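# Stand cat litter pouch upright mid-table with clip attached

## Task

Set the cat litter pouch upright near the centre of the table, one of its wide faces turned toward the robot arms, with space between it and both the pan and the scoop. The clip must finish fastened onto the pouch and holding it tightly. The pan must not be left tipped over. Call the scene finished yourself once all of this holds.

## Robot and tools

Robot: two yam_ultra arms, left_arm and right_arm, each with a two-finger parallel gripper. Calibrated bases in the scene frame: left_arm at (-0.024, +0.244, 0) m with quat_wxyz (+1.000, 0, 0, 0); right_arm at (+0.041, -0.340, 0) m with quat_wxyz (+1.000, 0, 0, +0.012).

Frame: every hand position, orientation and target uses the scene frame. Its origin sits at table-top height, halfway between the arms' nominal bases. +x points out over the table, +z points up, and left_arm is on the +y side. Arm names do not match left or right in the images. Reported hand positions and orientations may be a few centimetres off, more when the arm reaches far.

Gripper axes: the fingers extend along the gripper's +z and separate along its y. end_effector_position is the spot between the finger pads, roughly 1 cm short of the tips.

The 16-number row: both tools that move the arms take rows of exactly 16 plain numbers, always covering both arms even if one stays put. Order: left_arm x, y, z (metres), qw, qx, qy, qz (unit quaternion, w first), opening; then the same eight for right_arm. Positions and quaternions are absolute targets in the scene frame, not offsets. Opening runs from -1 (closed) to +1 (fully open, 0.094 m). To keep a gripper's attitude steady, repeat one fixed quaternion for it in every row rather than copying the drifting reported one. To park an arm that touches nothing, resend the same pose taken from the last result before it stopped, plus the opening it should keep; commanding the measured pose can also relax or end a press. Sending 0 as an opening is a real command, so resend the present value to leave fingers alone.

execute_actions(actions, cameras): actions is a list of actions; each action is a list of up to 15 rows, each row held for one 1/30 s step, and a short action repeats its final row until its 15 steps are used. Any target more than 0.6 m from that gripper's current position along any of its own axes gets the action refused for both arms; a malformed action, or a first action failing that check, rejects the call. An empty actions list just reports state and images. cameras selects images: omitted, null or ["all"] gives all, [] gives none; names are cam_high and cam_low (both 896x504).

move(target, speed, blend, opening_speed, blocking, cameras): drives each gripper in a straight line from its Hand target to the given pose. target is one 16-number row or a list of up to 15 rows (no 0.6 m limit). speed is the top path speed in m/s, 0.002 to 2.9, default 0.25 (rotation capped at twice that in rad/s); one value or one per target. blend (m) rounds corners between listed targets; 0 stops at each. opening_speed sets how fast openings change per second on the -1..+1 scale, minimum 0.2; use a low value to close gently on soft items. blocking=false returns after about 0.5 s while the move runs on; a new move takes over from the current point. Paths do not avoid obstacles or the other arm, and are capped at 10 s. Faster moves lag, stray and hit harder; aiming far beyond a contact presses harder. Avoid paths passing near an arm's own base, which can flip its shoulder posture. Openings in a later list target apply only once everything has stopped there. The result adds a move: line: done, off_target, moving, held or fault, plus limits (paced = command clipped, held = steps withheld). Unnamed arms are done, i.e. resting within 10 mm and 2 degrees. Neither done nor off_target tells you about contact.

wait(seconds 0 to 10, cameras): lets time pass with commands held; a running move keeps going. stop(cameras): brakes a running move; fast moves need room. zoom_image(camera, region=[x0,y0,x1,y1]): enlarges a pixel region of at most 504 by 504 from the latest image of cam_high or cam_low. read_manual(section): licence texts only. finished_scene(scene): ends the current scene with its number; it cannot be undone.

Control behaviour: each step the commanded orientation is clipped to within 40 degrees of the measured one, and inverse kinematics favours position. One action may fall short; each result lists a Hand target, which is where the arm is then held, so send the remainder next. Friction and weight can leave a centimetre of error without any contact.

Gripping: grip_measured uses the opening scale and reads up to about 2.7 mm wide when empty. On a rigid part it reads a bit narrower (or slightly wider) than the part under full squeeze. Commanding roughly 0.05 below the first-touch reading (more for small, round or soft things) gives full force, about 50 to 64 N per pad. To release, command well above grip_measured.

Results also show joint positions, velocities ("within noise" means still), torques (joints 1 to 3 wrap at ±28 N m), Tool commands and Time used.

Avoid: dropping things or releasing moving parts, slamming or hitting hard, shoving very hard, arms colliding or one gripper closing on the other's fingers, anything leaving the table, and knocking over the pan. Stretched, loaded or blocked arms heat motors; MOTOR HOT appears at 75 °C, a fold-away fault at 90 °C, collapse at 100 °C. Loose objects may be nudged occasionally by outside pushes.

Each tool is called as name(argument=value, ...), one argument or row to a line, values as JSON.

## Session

Done. Next scene.

execute_actions(
  actions=[],
)

zoom_image(
  camera="cam_high",
  region=[220, 100, 700, 480],
)

Scene clock: 0.00 s.
left_arm: end_effector_position=(+0.3753, +0.2803, +0.1187) grip_measured=+1.000 end_effector_quat_wxyz=(+0.608, -0.085, +0.784, +0.097) | right_arm: end_effector_position=(+0.4303, -0.3612, +0.1128) grip_measured=+1.000 end_effector_quat_wxyz=(+0.600, +0.083, +0.792, -0.075)
Joint positions: left_arm=[-0.044 1.55 0.377 0.916 -0.3 -0.028 0.094] | right_arm=[0.05 1.509 0.343 0.881 0.291 0.063 0.094]
Joint velocities: within noise
Joint torques (N m): no reading
Motor temperatures (°C): left_arm=[28 29 32 29 28 30 28] | right_arm=[27 31 30 27 26 27 28]
Heat: left arm: 32 °C; right arm: 31 °C.
Hand target: left_arm +0.3767, +0.2804, +0.1227; +0.611, -0.087, +0.781, +0.096 | right_arm +0.4308, -0.3615, +0.1141; +0.600, +0.083, +0.792, -0.076
Tool commands: left_gripper/opening=+1.0 right_gripper/opening=+1.0

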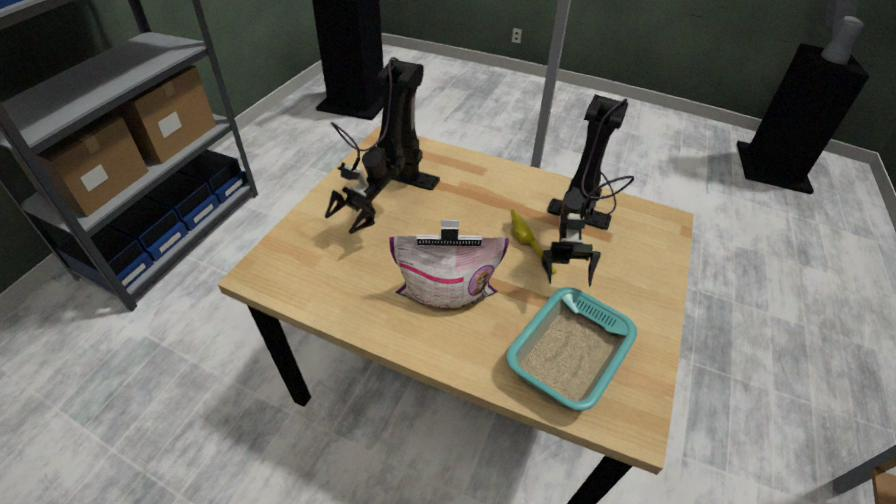

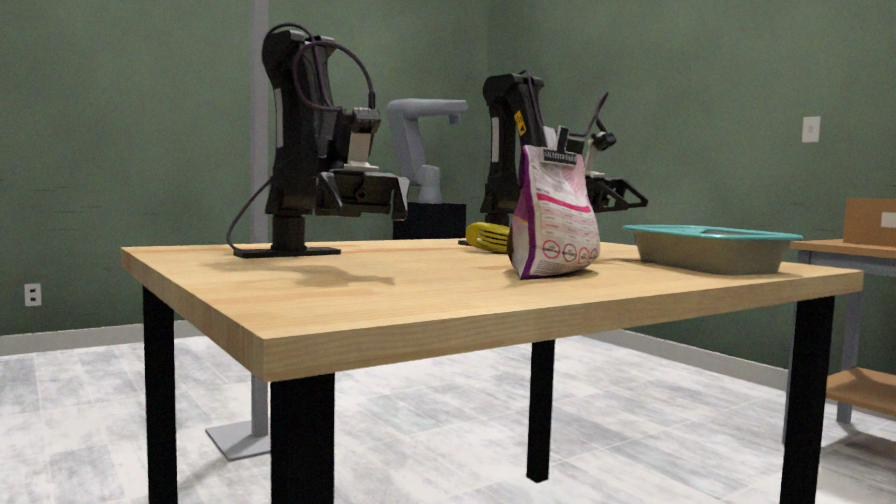

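Scaled by 1.050.

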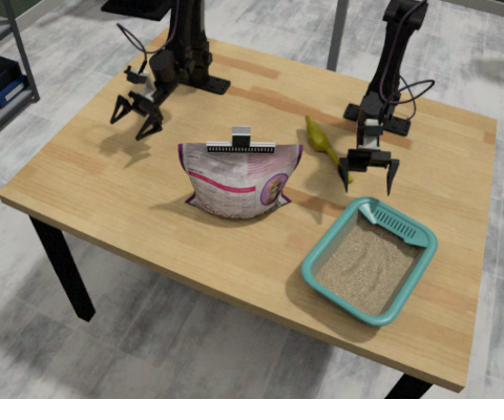

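zoom_image(
  camera="cam_high",
  region=[370, 200, 570, 320],
)

zoom_image(
  camera="cam_low",
  region=[440, 110, 660, 300],
)

zoom_image(
  camera="cam_high",
  region=[410, 210, 490, 260],
)

zoom_image(
  camera="cam_low",
  region=[510, 110, 610, 200],
)

Scaled by 2.520.

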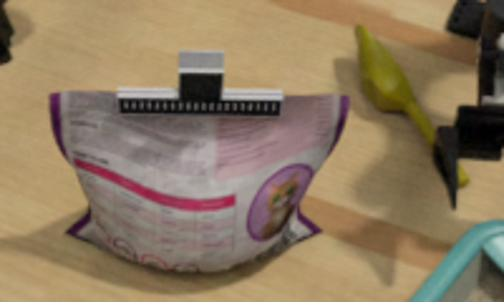

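Scaled by 2.291.

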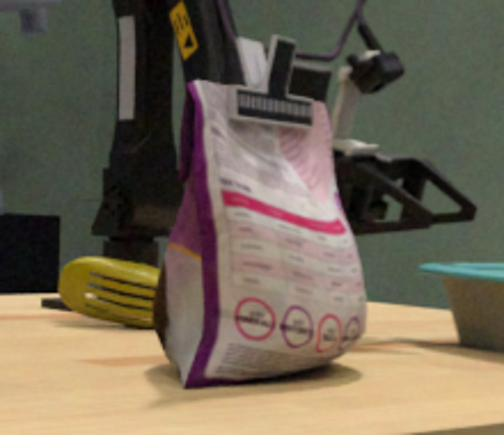

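Scaled by 6.300.

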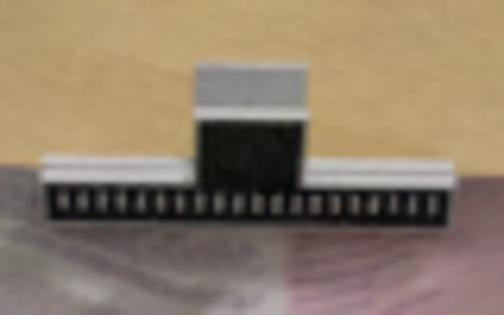

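Scaled by 5.040.

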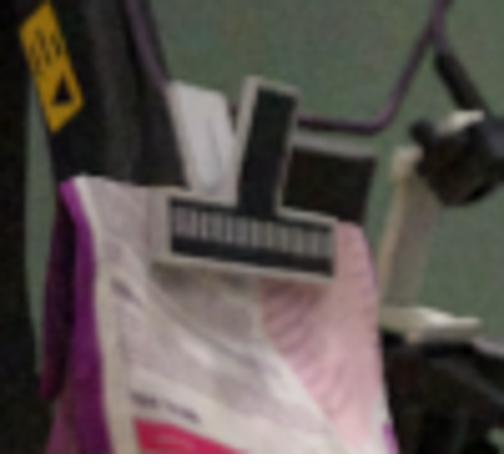

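move(
  target=[0.29,0.44,0.14,0.5622,-0.285,0.7353,0.2511,1,0.367,-0.042,0.282,-0.1954,0.8141,-0.5317,0.1277,-0.5],
  speed=0.5,
)

zoom_image(
  camera="cam_high",
  region=[400, 180, 500, 260],
)

zoom_image(
  camera="cam_low",
  region=[480, 60, 620, 200],
)

Scene clock: 6.17 s.
left_arm: end_effector_position=(+0.2928, +0.4377, +0.1348) grip_measured=+1.000 end_effector_quat_wxyz=(+0.559, -0.279, +0.740, +0.248) | right_arm: end_effector_position=(+0.3668, -0.0442, +0.2842) grip_measured=-0.498 end_effector_quat_wxyz=(-0.201, +0.812, -0.533, +0.129)
Joint positions: left_arm=[0.353 1.339 0.323 0.738 -0.41 -0.055 0.094] | right_arm=[0.781 1.979 2.347 -1.487 0.175 -1.216 0.024]
Joint velocities: within noise
Joint torques (N m): left_arm=[0.4 -4.97 6.37 1.74 -0.21 -0.08] | right_arm=[0.31 -7.41 7.58 0.73 0 -0.02]
Motor temperatures (°C): left_arm=[28 30 33 31 28 30 28] | right_arm=[27 32 32 29 26 27 28]
Heat: left arm: 33 °C; right arm: 32 °C.
Hand target: left_arm +0.2900, +0.4400, +0.1398; +0.562, -0.285, +0.735, +0.251 | right_arm +0.3669, -0.0420, +0.2820; -0.196, +0.814, -0.531, +0.128
Off the commanded pose: left_arm 0.006 m, 1 deg | right_arm 0.003 m, 1 deg.
move: done

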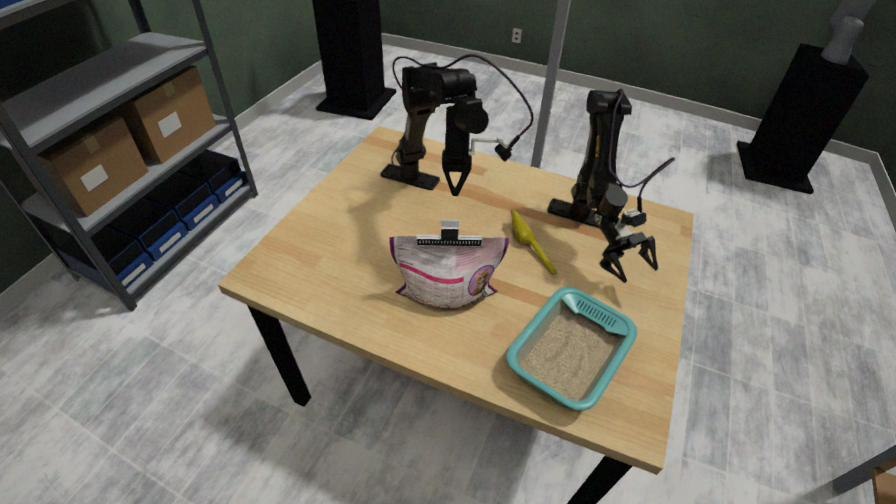

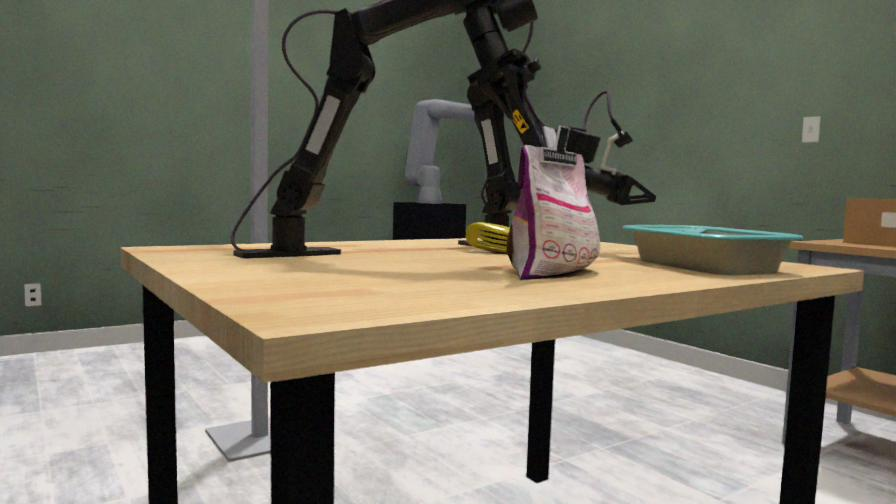

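Scaled by 5.040.

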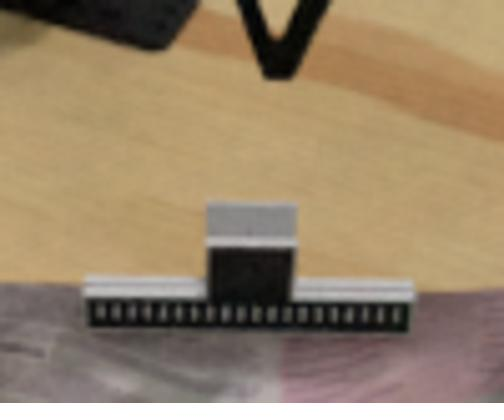

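Scaled by 3.600.

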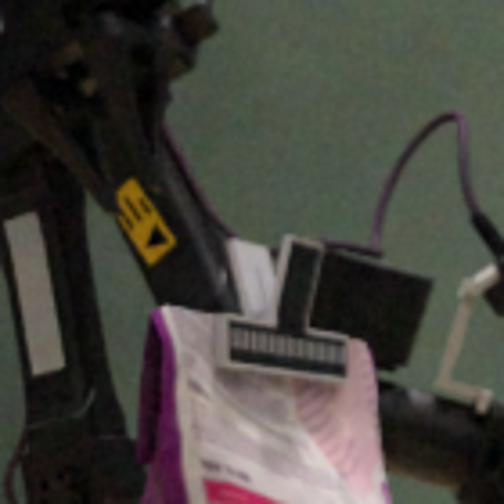

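zoom_image(
  camera="cam_low",
  region=[450, 0, 610, 170],
)

zoom_image(
  camera="cam_high",
  region=[430, 160, 480, 250],
)

Scaled by 2.965.

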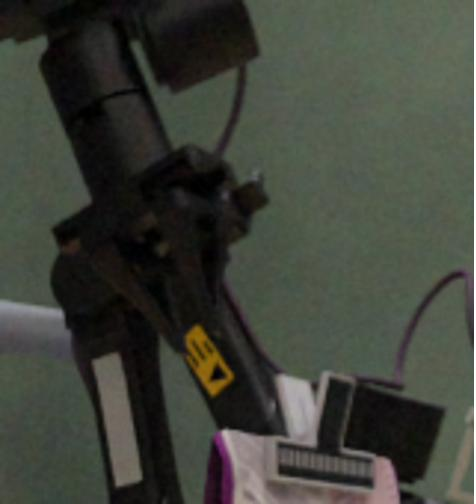

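Scaled by 5.600.

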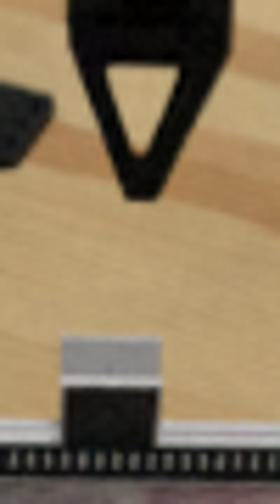

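move(
  target=[0.2928,0.4377,0.1348,0.559,-0.279,0.74,0.248,1,0.3845,-0.051,0.254,-0.1954,0.8141,-0.5317,0.1277,-0.5],
  speed=0.12,
)

zoom_image(
  camera="cam_high",
  region=[420, 180, 480, 250],
)

zoom_image(
  camera="cam_low",
  region=[480, 60, 600, 180],
)

Scene clock: 8.13 s.
left_arm: end_effector_position=(+0.2927, +0.4377, +0.1347) grip_measured=+1.000 end_effector_quat_wxyz=(+0.559, -0.279, +0.741, +0.248) | right_arm: end_effector_position=(+0.3876, -0.0489, +0.2475) grip_measured=-0.498 end_effector_quat_wxyz=(-0.185, +0.816, -0.532, +0.132)
Joint positions: left_arm=[0.353 1.339 0.323 0.737 -0.41 -0.055 0.094] | right_arm=[0.738 1.968 2.175 -1.35 0.168 -1.261 0.024]
Joint velocities: within noise
Joint torques (N m): left_arm=[-0.09 -3.37 6.32 1.92 -0.11 -0.03] | right_arm=[-0.5 -11.55 4.67 0.98 -0.11 0.02]
Motor temperatures (°C): left_arm=[28 30 33 31 28 30 28] | right_arm=[27 33 32 29 26 27 28]
Heat: left arm: 33 °C; right arm: 33 °C.
Hand target: left_arm +0.2927, +0.4377, +0.1347; +0.559, -0.279, +0.740, +0.248 | right_arm +0.3845, -0.0510, +0.2539; -0.195, +0.814, -0.532, +0.128
Off the commanded pose: left_arm 0.000 m, 0 deg | right_arm 0.007 m, 1 deg.
move: done

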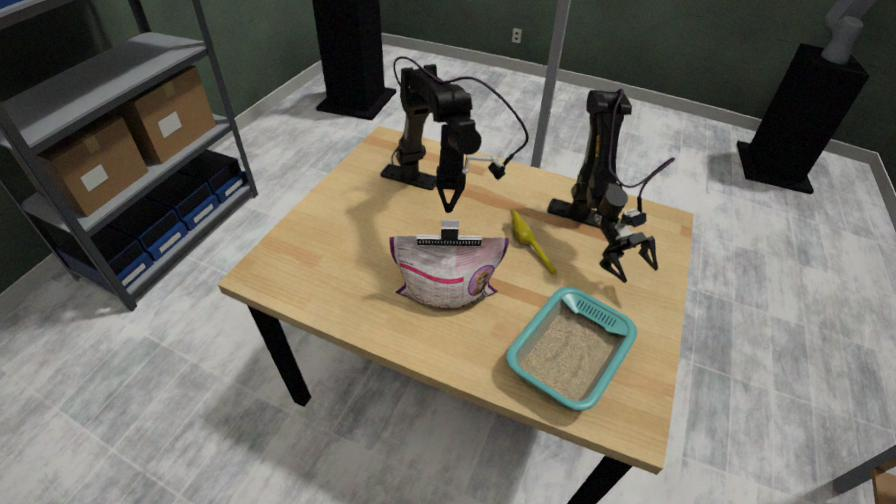

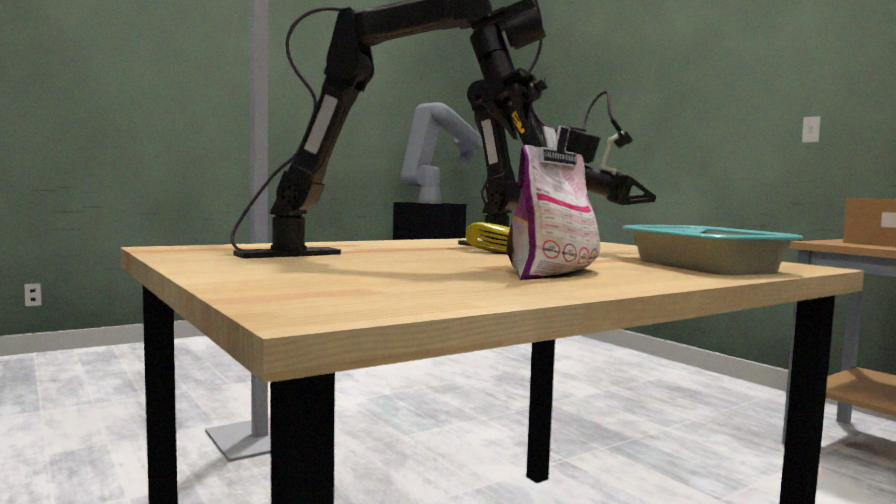

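Scaled by 7.200.

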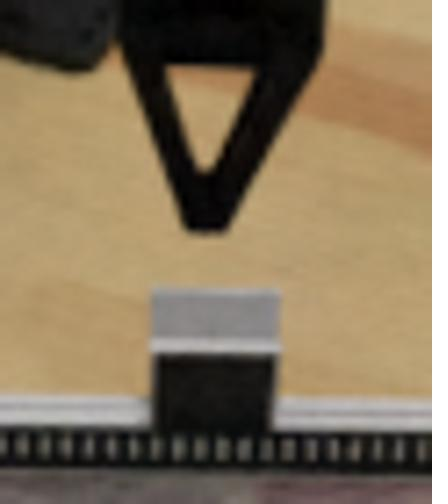

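Scaled by 4.200.

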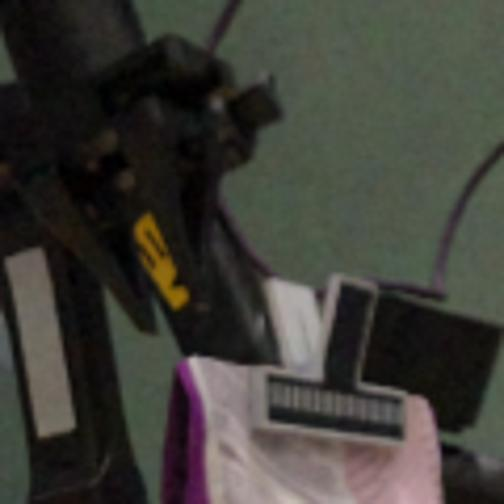

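move(
  target=[0.2928,0.4377,0.1348,0.559,-0.279,0.74,0.248,1,0.408,-0.036,0.274,-0.1954,0.8141,-0.5317,0.1277,-0.5],
  speed=0.12,
)

zoom_image(
  camera="cam_high",
  region=[420, 180, 480, 250],
)

zoom_image(
  camera="cam_low",
  region=[480, 60, 600, 180],
)

Scene clock: 10.27 s.
left_arm: end_effector_position=(+0.2927, +0.4377, +0.1347) grip_measured=+1.000 end_effector_quat_wxyz=(+0.559, -0.279, +0.741, +0.248) | right_arm: end_effector_position=(+0.4065, -0.0357, +0.2776) grip_measured=-0.498 end_effector_quat_wxyz=(-0.204, +0.813, -0.529, +0.136)
Joint positions: left_arm=[0.353 1.339 0.323 0.737 -0.41 -0.055 0.094] | right_arm=[0.728 2.164 2.607 -1.543 0.162 -1.275 0.024]
Joint velocities: within noise
Joint torques (N m): left_arm=[0.01 -3.26 6.22 1.92 -0.09 -0.04] | right_arm=[-0.66 -8.87 7.46 0.81 -0.09 -0.02]
Motor temperatures (°C): left_arm=[28 30 34 32 28 30 28] | right_arm=[27 34 32 29 26 27 28]
Heat: left arm: 34 °C; right arm: 34 °C.
Hand target: left_arm +0.2927, +0.4377, +0.1347; +0.559, -0.279, +0.740, +0.248 | right_arm +0.4078, -0.0361, +0.2737; -0.200, +0.813, -0.531, +0.129
Off the commanded pose: left_arm 0.000 m, 0 deg | right_arm 0.004 m, 1 deg.
joint sent to its limit (right arm) — joint 4 (wrist pitch), lower limit. The joint targets still meet the commanded pose.
move: done

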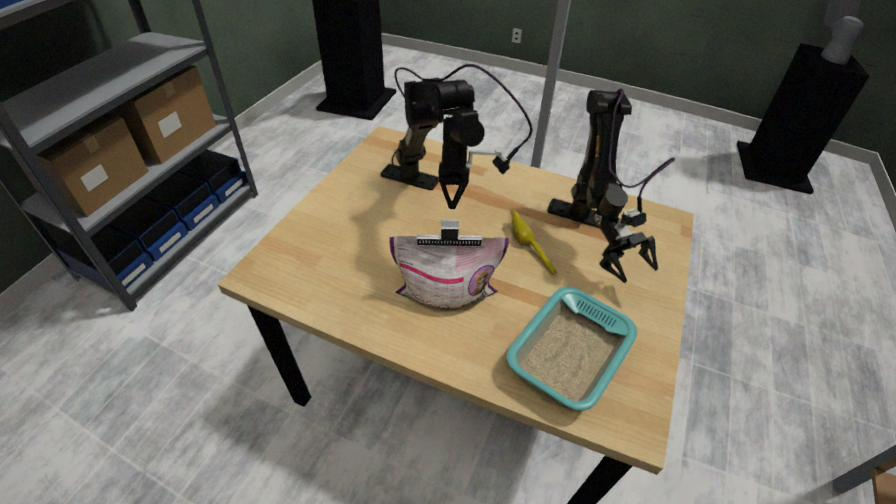

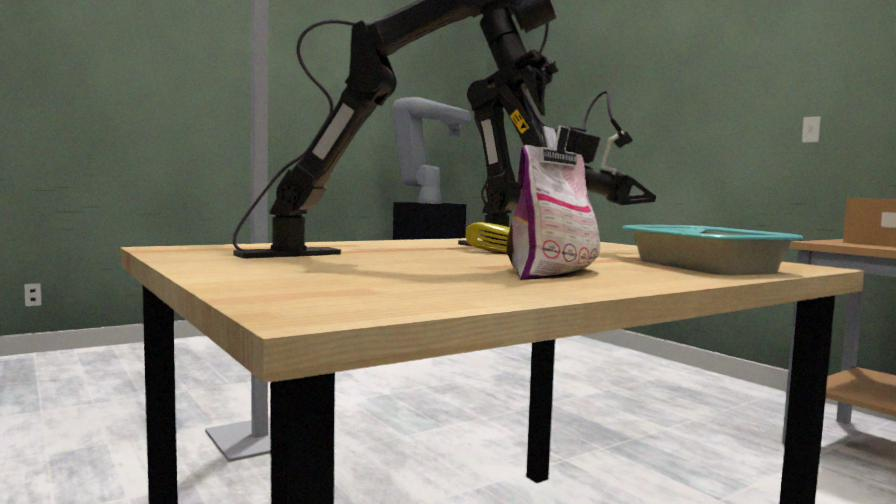

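Scaled by 7.200.

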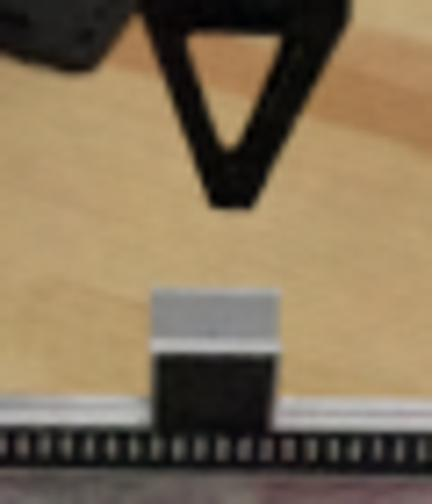

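Scaled by 4.200.

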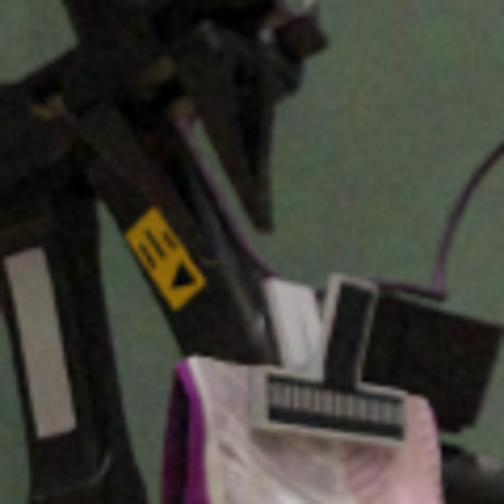

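move(
  target=[0.2928,0.4377,0.1348,0.559,-0.279,0.74,0.248,1,0.428,-0.033,0.263,-0.2167,0.8087,-0.5282,0.1415,-0.5],
  speed=0.1,
)

zoom_image(
  camera="cam_high",
  region=[420, 180, 480, 250],
)

zoom_image(
  camera="cam_low",
  region=[500, 70, 600, 170],
)

Scene clock: 13.97 s.
left_arm: end_effector_position=(+0.2927, +0.4377, +0.1347) grip_measured=+1.000 end_effector_quat_wxyz=(+0.559, -0.279, +0.741, +0.248) | right_arm: end_effector_position=(+0.4282, -0.0306, +0.2621) grip_measured=-0.498 end_effector_quat_wxyz=(-0.214, +0.810, -0.527, +0.145)
Joint positions: left_arm=[0.353 1.339 0.323 0.737 -0.41 -0.055 0.094] | right_arm=[0.706 2.164 2.515 -1.422 0.162 -1.3 0.024]
Joint velocities: within noise
Joint torques (N m): left_arm=[0.08 -3.12 6.22 1.93 -0.11 -0.06] | right_arm=[-0.55 -11.58 4.42 1.08 -0.05 -0.04]
Motor temperatures (°C): left_arm=[28 30 34 33 28 30 28] | right_arm=[27 35 32 29 26 27 28]
Heat: left arm: 34 °C; right arm: 35 °C.
Hand target: left_arm +0.2927, +0.4377, +0.1347; +0.559, -0.279, +0.740, +0.248 | right_arm +0.4281, -0.0330, +0.2630; -0.216, +0.809, -0.528, +0.141
Off the commanded pose: left_arm 0.000 m, 0 deg | right_arm 0.003 m, 0 deg.
move: done

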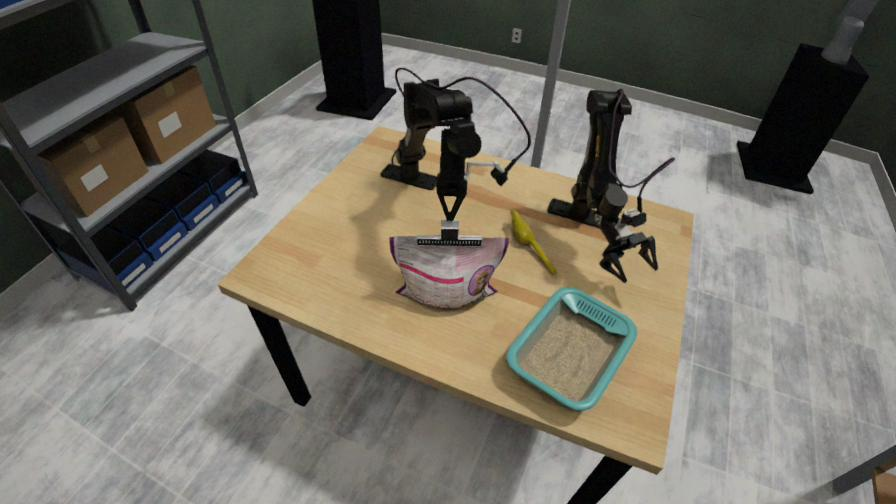

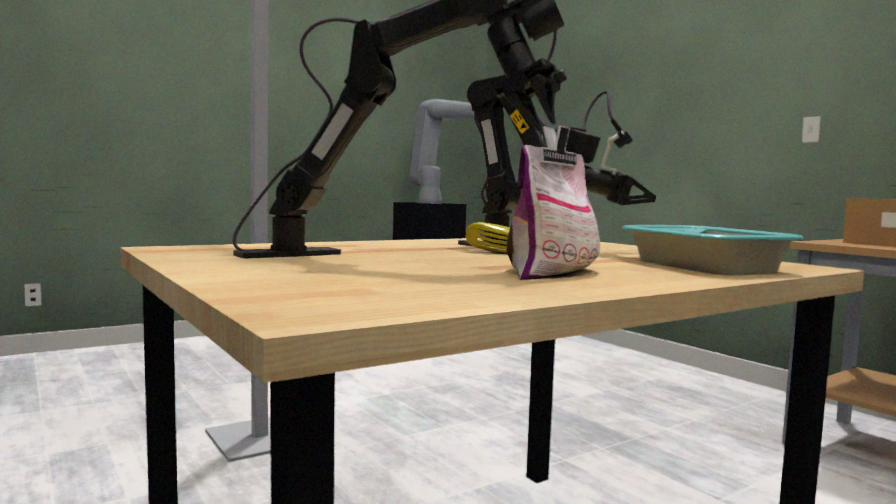

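Scaled by 7.200.

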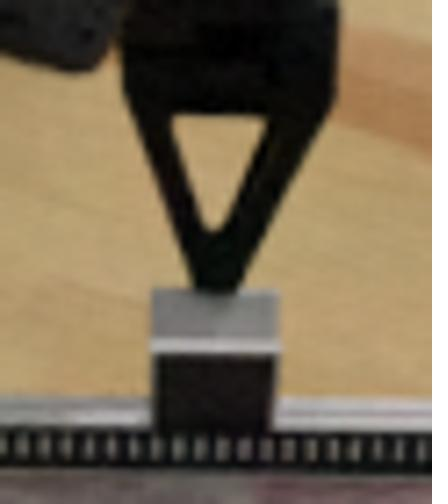

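Scaled by 5.040.

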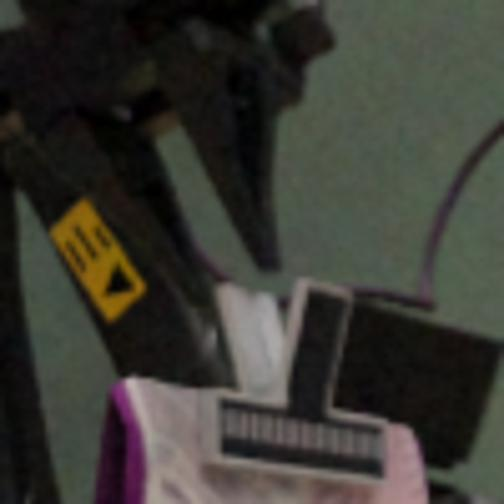

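move(
  target=[0.2928,0.4377,0.1348,0.559,-0.279,0.74,0.248,1,0.438,-0.031,0.231,-0.2167,0.8087,-0.5282,0.1415,-0.5],
  speed=0.06,
)

zoom_image(
  camera="cam_high",
  region=[420, 180, 480, 250],
)

zoom_image(
  camera="cam_low",
  region=[500, 70, 600, 170],
)

Scene clock: 15.57 s.
left_arm: end_effector_position=(+0.2927, +0.4377, +0.1347) grip_measured=+1.000 end_effector_quat_wxyz=(+0.559, -0.279, +0.741, +0.248) | right_arm: end_effector_position=(+0.4402, -0.0268, +0.2251) grip_measured=-0.498 end_effector_quat_wxyz=(-0.210, +0.811, -0.527, +0.145)
Joint positions: left_arm=[0.353 1.339 0.323 0.737 -0.41 -0.055 0.094] | right_arm=[0.695 2.119 2.278 -1.237 0.161 -1.311 0.024]
Joint velocities: within noise
Joint torques (N m): left_arm=[0.03 -3.44 6.31 1.93 -0.11 0] | right_arm=[-0.88 -12.94 4.71 1.04 -0.1 -0.01]
Motor temperatures (°C): left_arm=[28 30 34 33 28 30 28] | right_arm=[27 36 32 29 26 27 28]
Heat: left arm: 34 °C; right arm: 36 °C.
Hand target: left_arm +0.2927, +0.4377, +0.1347; +0.559, -0.279, +0.740, +0.248 | right_arm +0.4380, -0.0310, +0.2310; -0.216, +0.809, -0.528, +0.141
Off the commanded pose: left_arm 0.000 m, 0 deg | right_arm 0.008 m, 1 deg.
move: done

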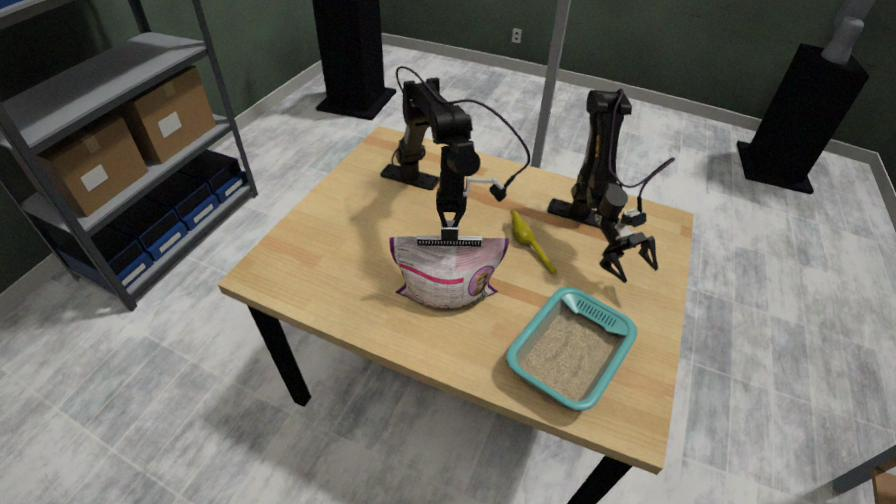

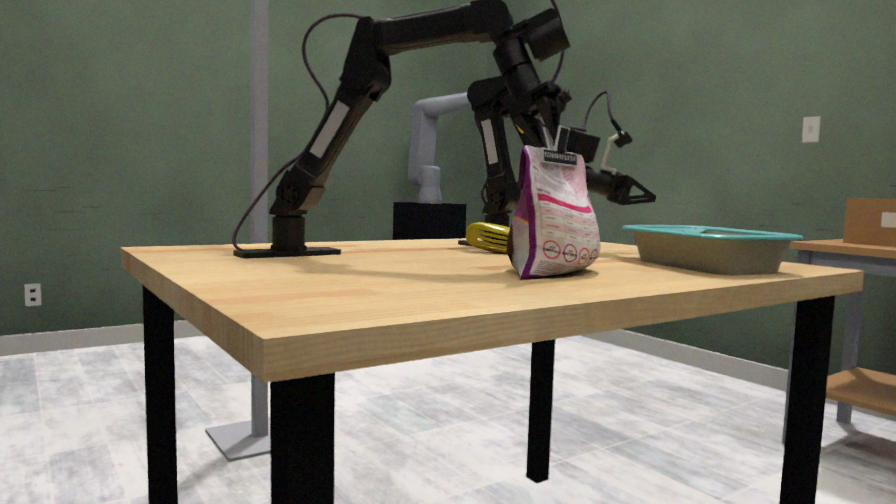

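Scaled by 7.200.

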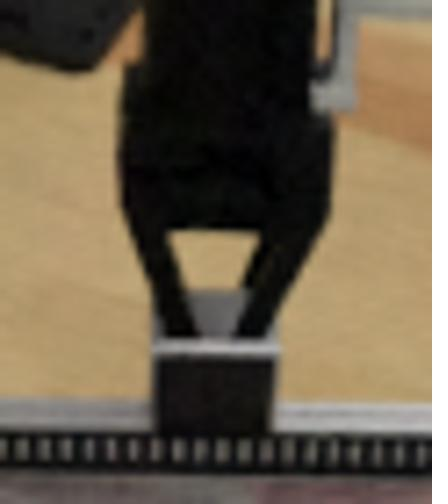

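Scaled by 5.040.

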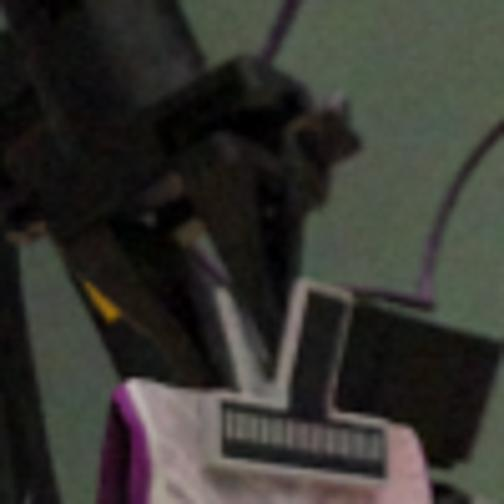

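move(
  target=[0.2928,0.4377,0.1348,0.559,-0.279,0.74,0.248,1,0.442,-0.029,0.231,-0.2167,0.8087,-0.5282,0.1415,-1],
  speed=0.05,
  opening_speed=0.6,
)

zoom_image(
  camera="cam_high",
  region=[370, 180, 530, 320],
)

zoom_image(
  camera="cam_low",
  region=[480, 70, 640, 290],
)

Scene clock: 16.80 s.
left_arm: end_effector_position=(+0.2927, +0.4377, +0.1347) grip_measured=+1.000 end_effector_quat_wxyz=(+0.559, -0.279, +0.741, +0.248) | right_arm: end_effector_position=(+0.4409, -0.0262, +0.2255) grip_measured=-0.941 end_effector_quat_wxyz=(-0.212, +0.811, -0.526, +0.145)
Joint positions: left_arm=[0.353 1.339 0.323 0.737 -0.41 -0.055 0.094] | right_arm=[0.694 2.119 2.278 -1.232 0.157 -1.313 0.003]
Joint velocities: within noise
Joint torques (N m): left_arm=[-0.09 -3.22 6.26 1.9 -0.08 -0.01] | right_arm=[-1.14 -11.14 7.71 0.89 -0.07 -0.05]
Motor temperatures (°C): left_arm=[28 30 34 33 28 30 28] | right_arm=[27 37 33 30 26 27 28]
Heat: left arm: 34 °C; right arm: 37 °C.
Hand target: left_arm +0.2927, +0.4377, +0.1347; +0.559, -0.279, +0.740, +0.248 | right_arm +0.4419, -0.0289, +0.2310; -0.217, +0.809, -0.528, +0.142
Off the commanded pose: left_arm 0.000 m, 0 deg | right_arm 0.006 m, 1 deg.
move: done

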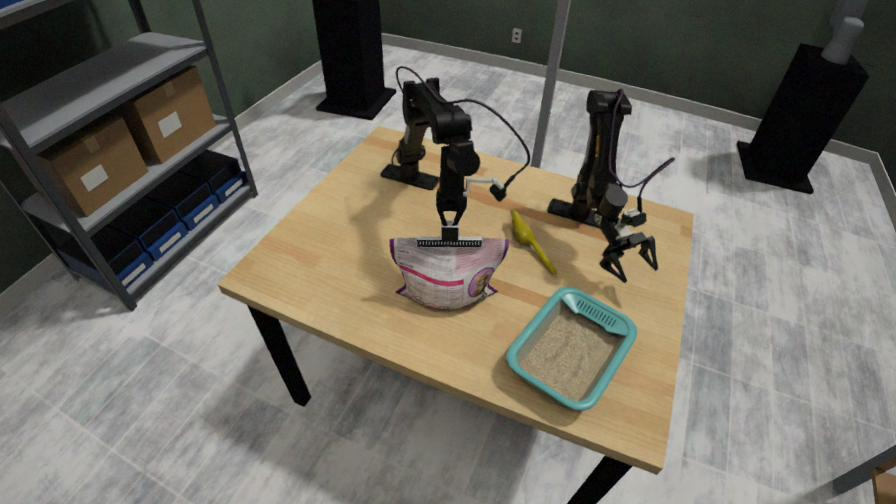

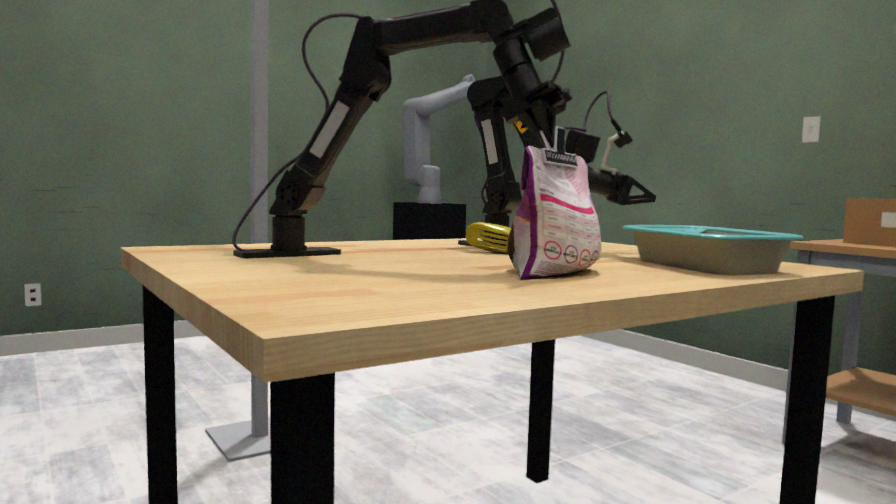

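Scaled by 3.150.

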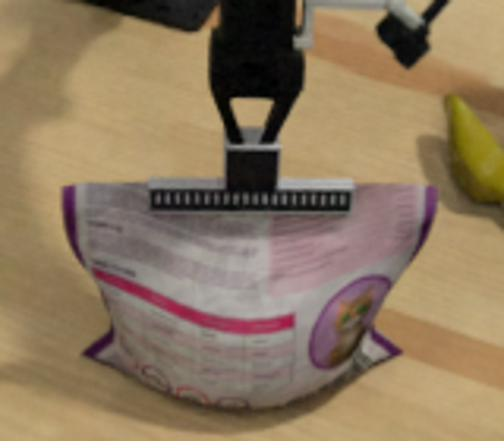

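Scaled by 2.291.

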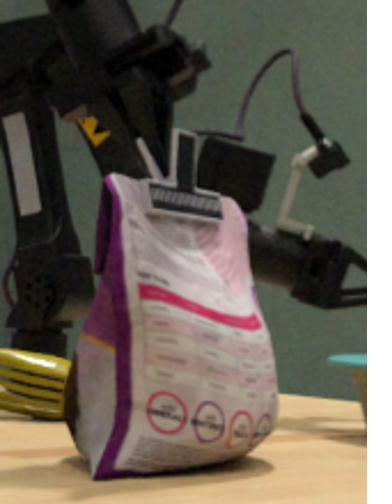

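move(
  target=[
    [0.2928,0.4377,0.1348,0.559,-0.279,0.74,0.248,1,0.438,-0.029,0.266,-0.2167,0.8087,-0.5282,0.1415,-1],
    [0.2928,0.4377,0.1348,0.559,-0.279,0.74,0.248,1,0.38,-0.027,0.268,-0.1983,0.74,-0.6208,0.1663,-1],
    [0.2928,0.4377,0.1348,0.559,-0.279,0.74,0.248,1,0.325,-0.025,0.260,-0.183,0.683,-0.683,0.183,-1],
  ],
  speed=[0.08,0.15,0.15],
  blend=0.012,
)

zoom_image(
  camera="cam_high",
  region=[380, 140, 560, 310],
)

zoom_image(
  camera="cam_low",
  region=[420, 90, 620, 290],
)

Scene clock: 19.63 s.
left_arm: end_effector_position=(+0.2927, +0.4377, +0.1347) grip_measured=+1.000 end_effector_quat_wxyz=(+0.559, -0.279, +0.741, +0.248) | right_arm: end_effector_position=(+0.3287, -0.0200, +0.2282) grip_measured=-0.942 end_effector_quat_wxyz=(-0.142, +0.691, -0.687, +0.174)
Joint positions: left_arm=[0.353 1.339 0.323 0.737 -0.41 -0.055 0.094] | right_arm=[0.974 2.064 2.257 -1.545 0.401 -0.623 0.003]
Joint velocities: within noise
Joint torques (N m): left_arm=[0.02 -3.18 6.12 1.91 -0.11 -0.03] | right_arm=[1.32 -15.42 5.78 0.63 0.58 -0.03]
Motor temperatures (°C): left_arm=[28 30 35 34 28 30 28] | right_arm=[27 39 33 30 26 27 28]
Heat: left arm: 35 °C; right arm: 39 °C.
Hand target: left_arm +0.2927, +0.4377, +0.1347; +0.559, -0.279, +0.740, +0.248 | right_arm +0.3248, -0.0256, +0.2591; -0.182, +0.683, -0.684, +0.182
Off the commanded pose: left_arm 0.000 m, 0 deg | right_arm 0.032 m, 5 deg.
move: off_target (right_arm)

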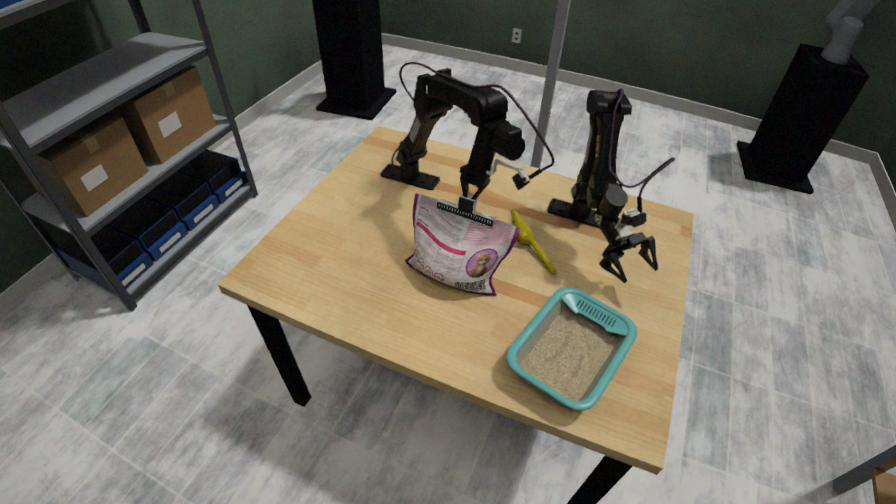

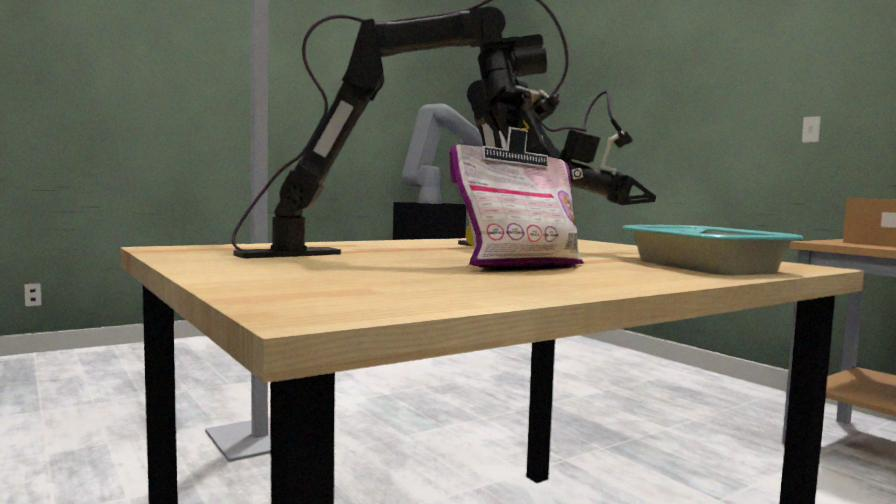

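Scaled by 2.800.

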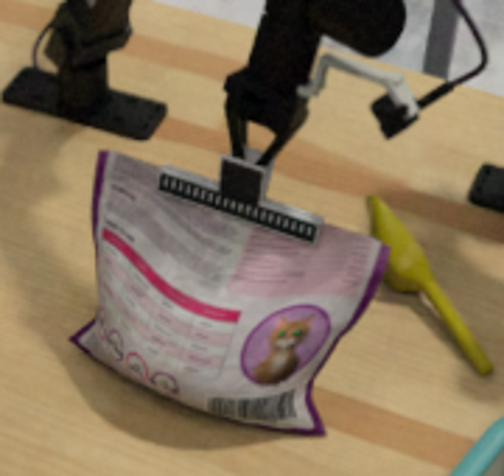

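Scaled by 2.520.

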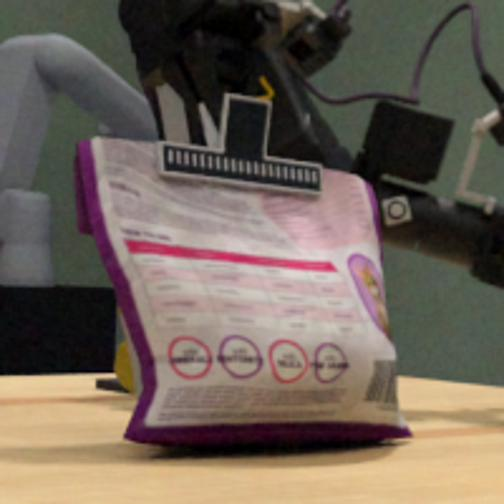

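move(
  target=[0.2928,0.4377,0.1348,0.559,-0.279,0.74,0.248,1,0.337,-0.033,0.290,-0.183,0.683,-0.683,0.183,-1],
  speed=0.08,
)

zoom_image(
  camera="cam_high",
  region=[380, 140, 560, 310],
)

zoom_image(
  camera="cam_low",
  region=[420, 90, 620, 290],
)

Scene clock: 20.97 s.
left_arm: end_effector_position=(+0.2927, +0.4377, +0.1347) grip_measured=+1.000 end_effector_quat_wxyz=(+0.559, -0.279, +0.741, +0.248) | right_arm: end_effector_position=(+0.3311, -0.0280, +0.2366) grip_measured=-0.942 end_effector_quat_wxyz=(-0.139, +0.701, -0.679, +0.169)
Joint positions: left_arm=[0.353 1.339 0.323 0.737 -0.41 -0.055 0.094] | right_arm=[0.951 2.053 2.28 -1.57 0.38 -0.673 0.003]
Joint velocities: within noise
Joint torques (N m): left_arm=[-0.05 -3.1 6.3 1.92 -0.04 -0.02] | right_arm=[-0.13 -15.94 10.51 0.62 0.74 -0.08]
Motor temperatures (°C): left_arm=[28 30 35 34 28 30 28] | right_arm=[27 39 33 30 26 27 28]
Heat: left arm: 35 °C; right arm: 39 °C.
Hand target: left_arm +0.2927, +0.4377, +0.1347; +0.559, -0.279, +0.740, +0.248 | right_arm +0.3348, -0.0358, +0.2877; -0.209, +0.682, -0.677, +0.180
Off the commanded pose: left_arm 0.000 m, 0 deg | right_arm 0.054 m, 6 deg.
joint read past its limit (right arm) — joint 4 (wrist pitch), lower limit.
joint sent to its limit (right arm) — joint 4 (wrist pitch), lower limit. The joint targets are off in position and orientation.
move: off_target (right_arm)

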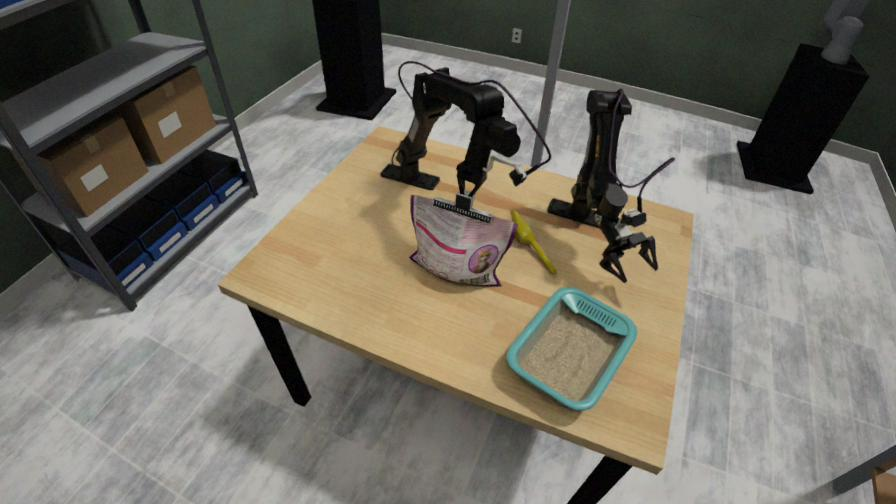

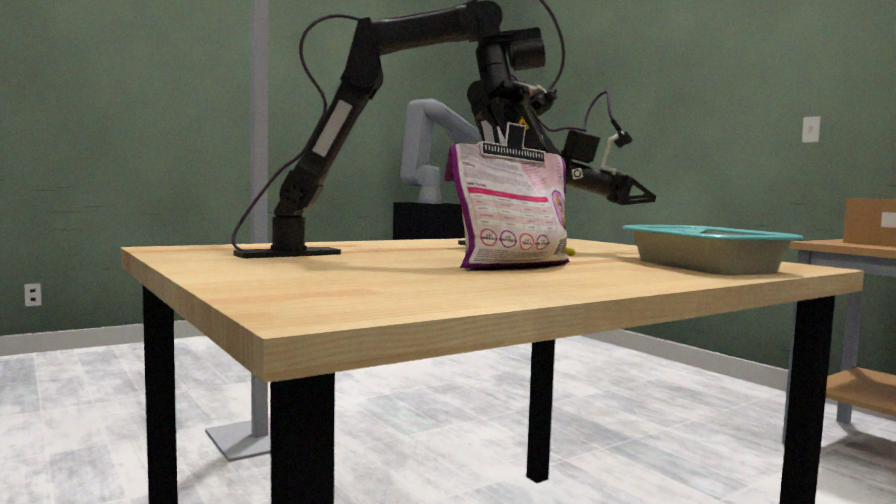

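Scaled by 2.800.

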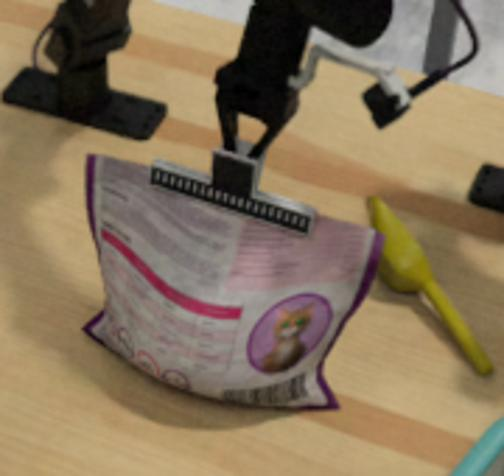

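Scaled by 2.520.

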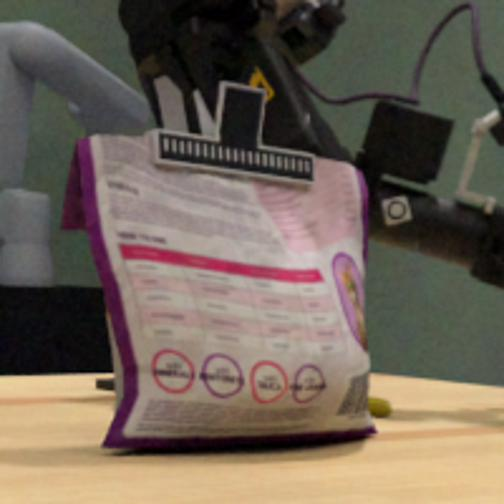

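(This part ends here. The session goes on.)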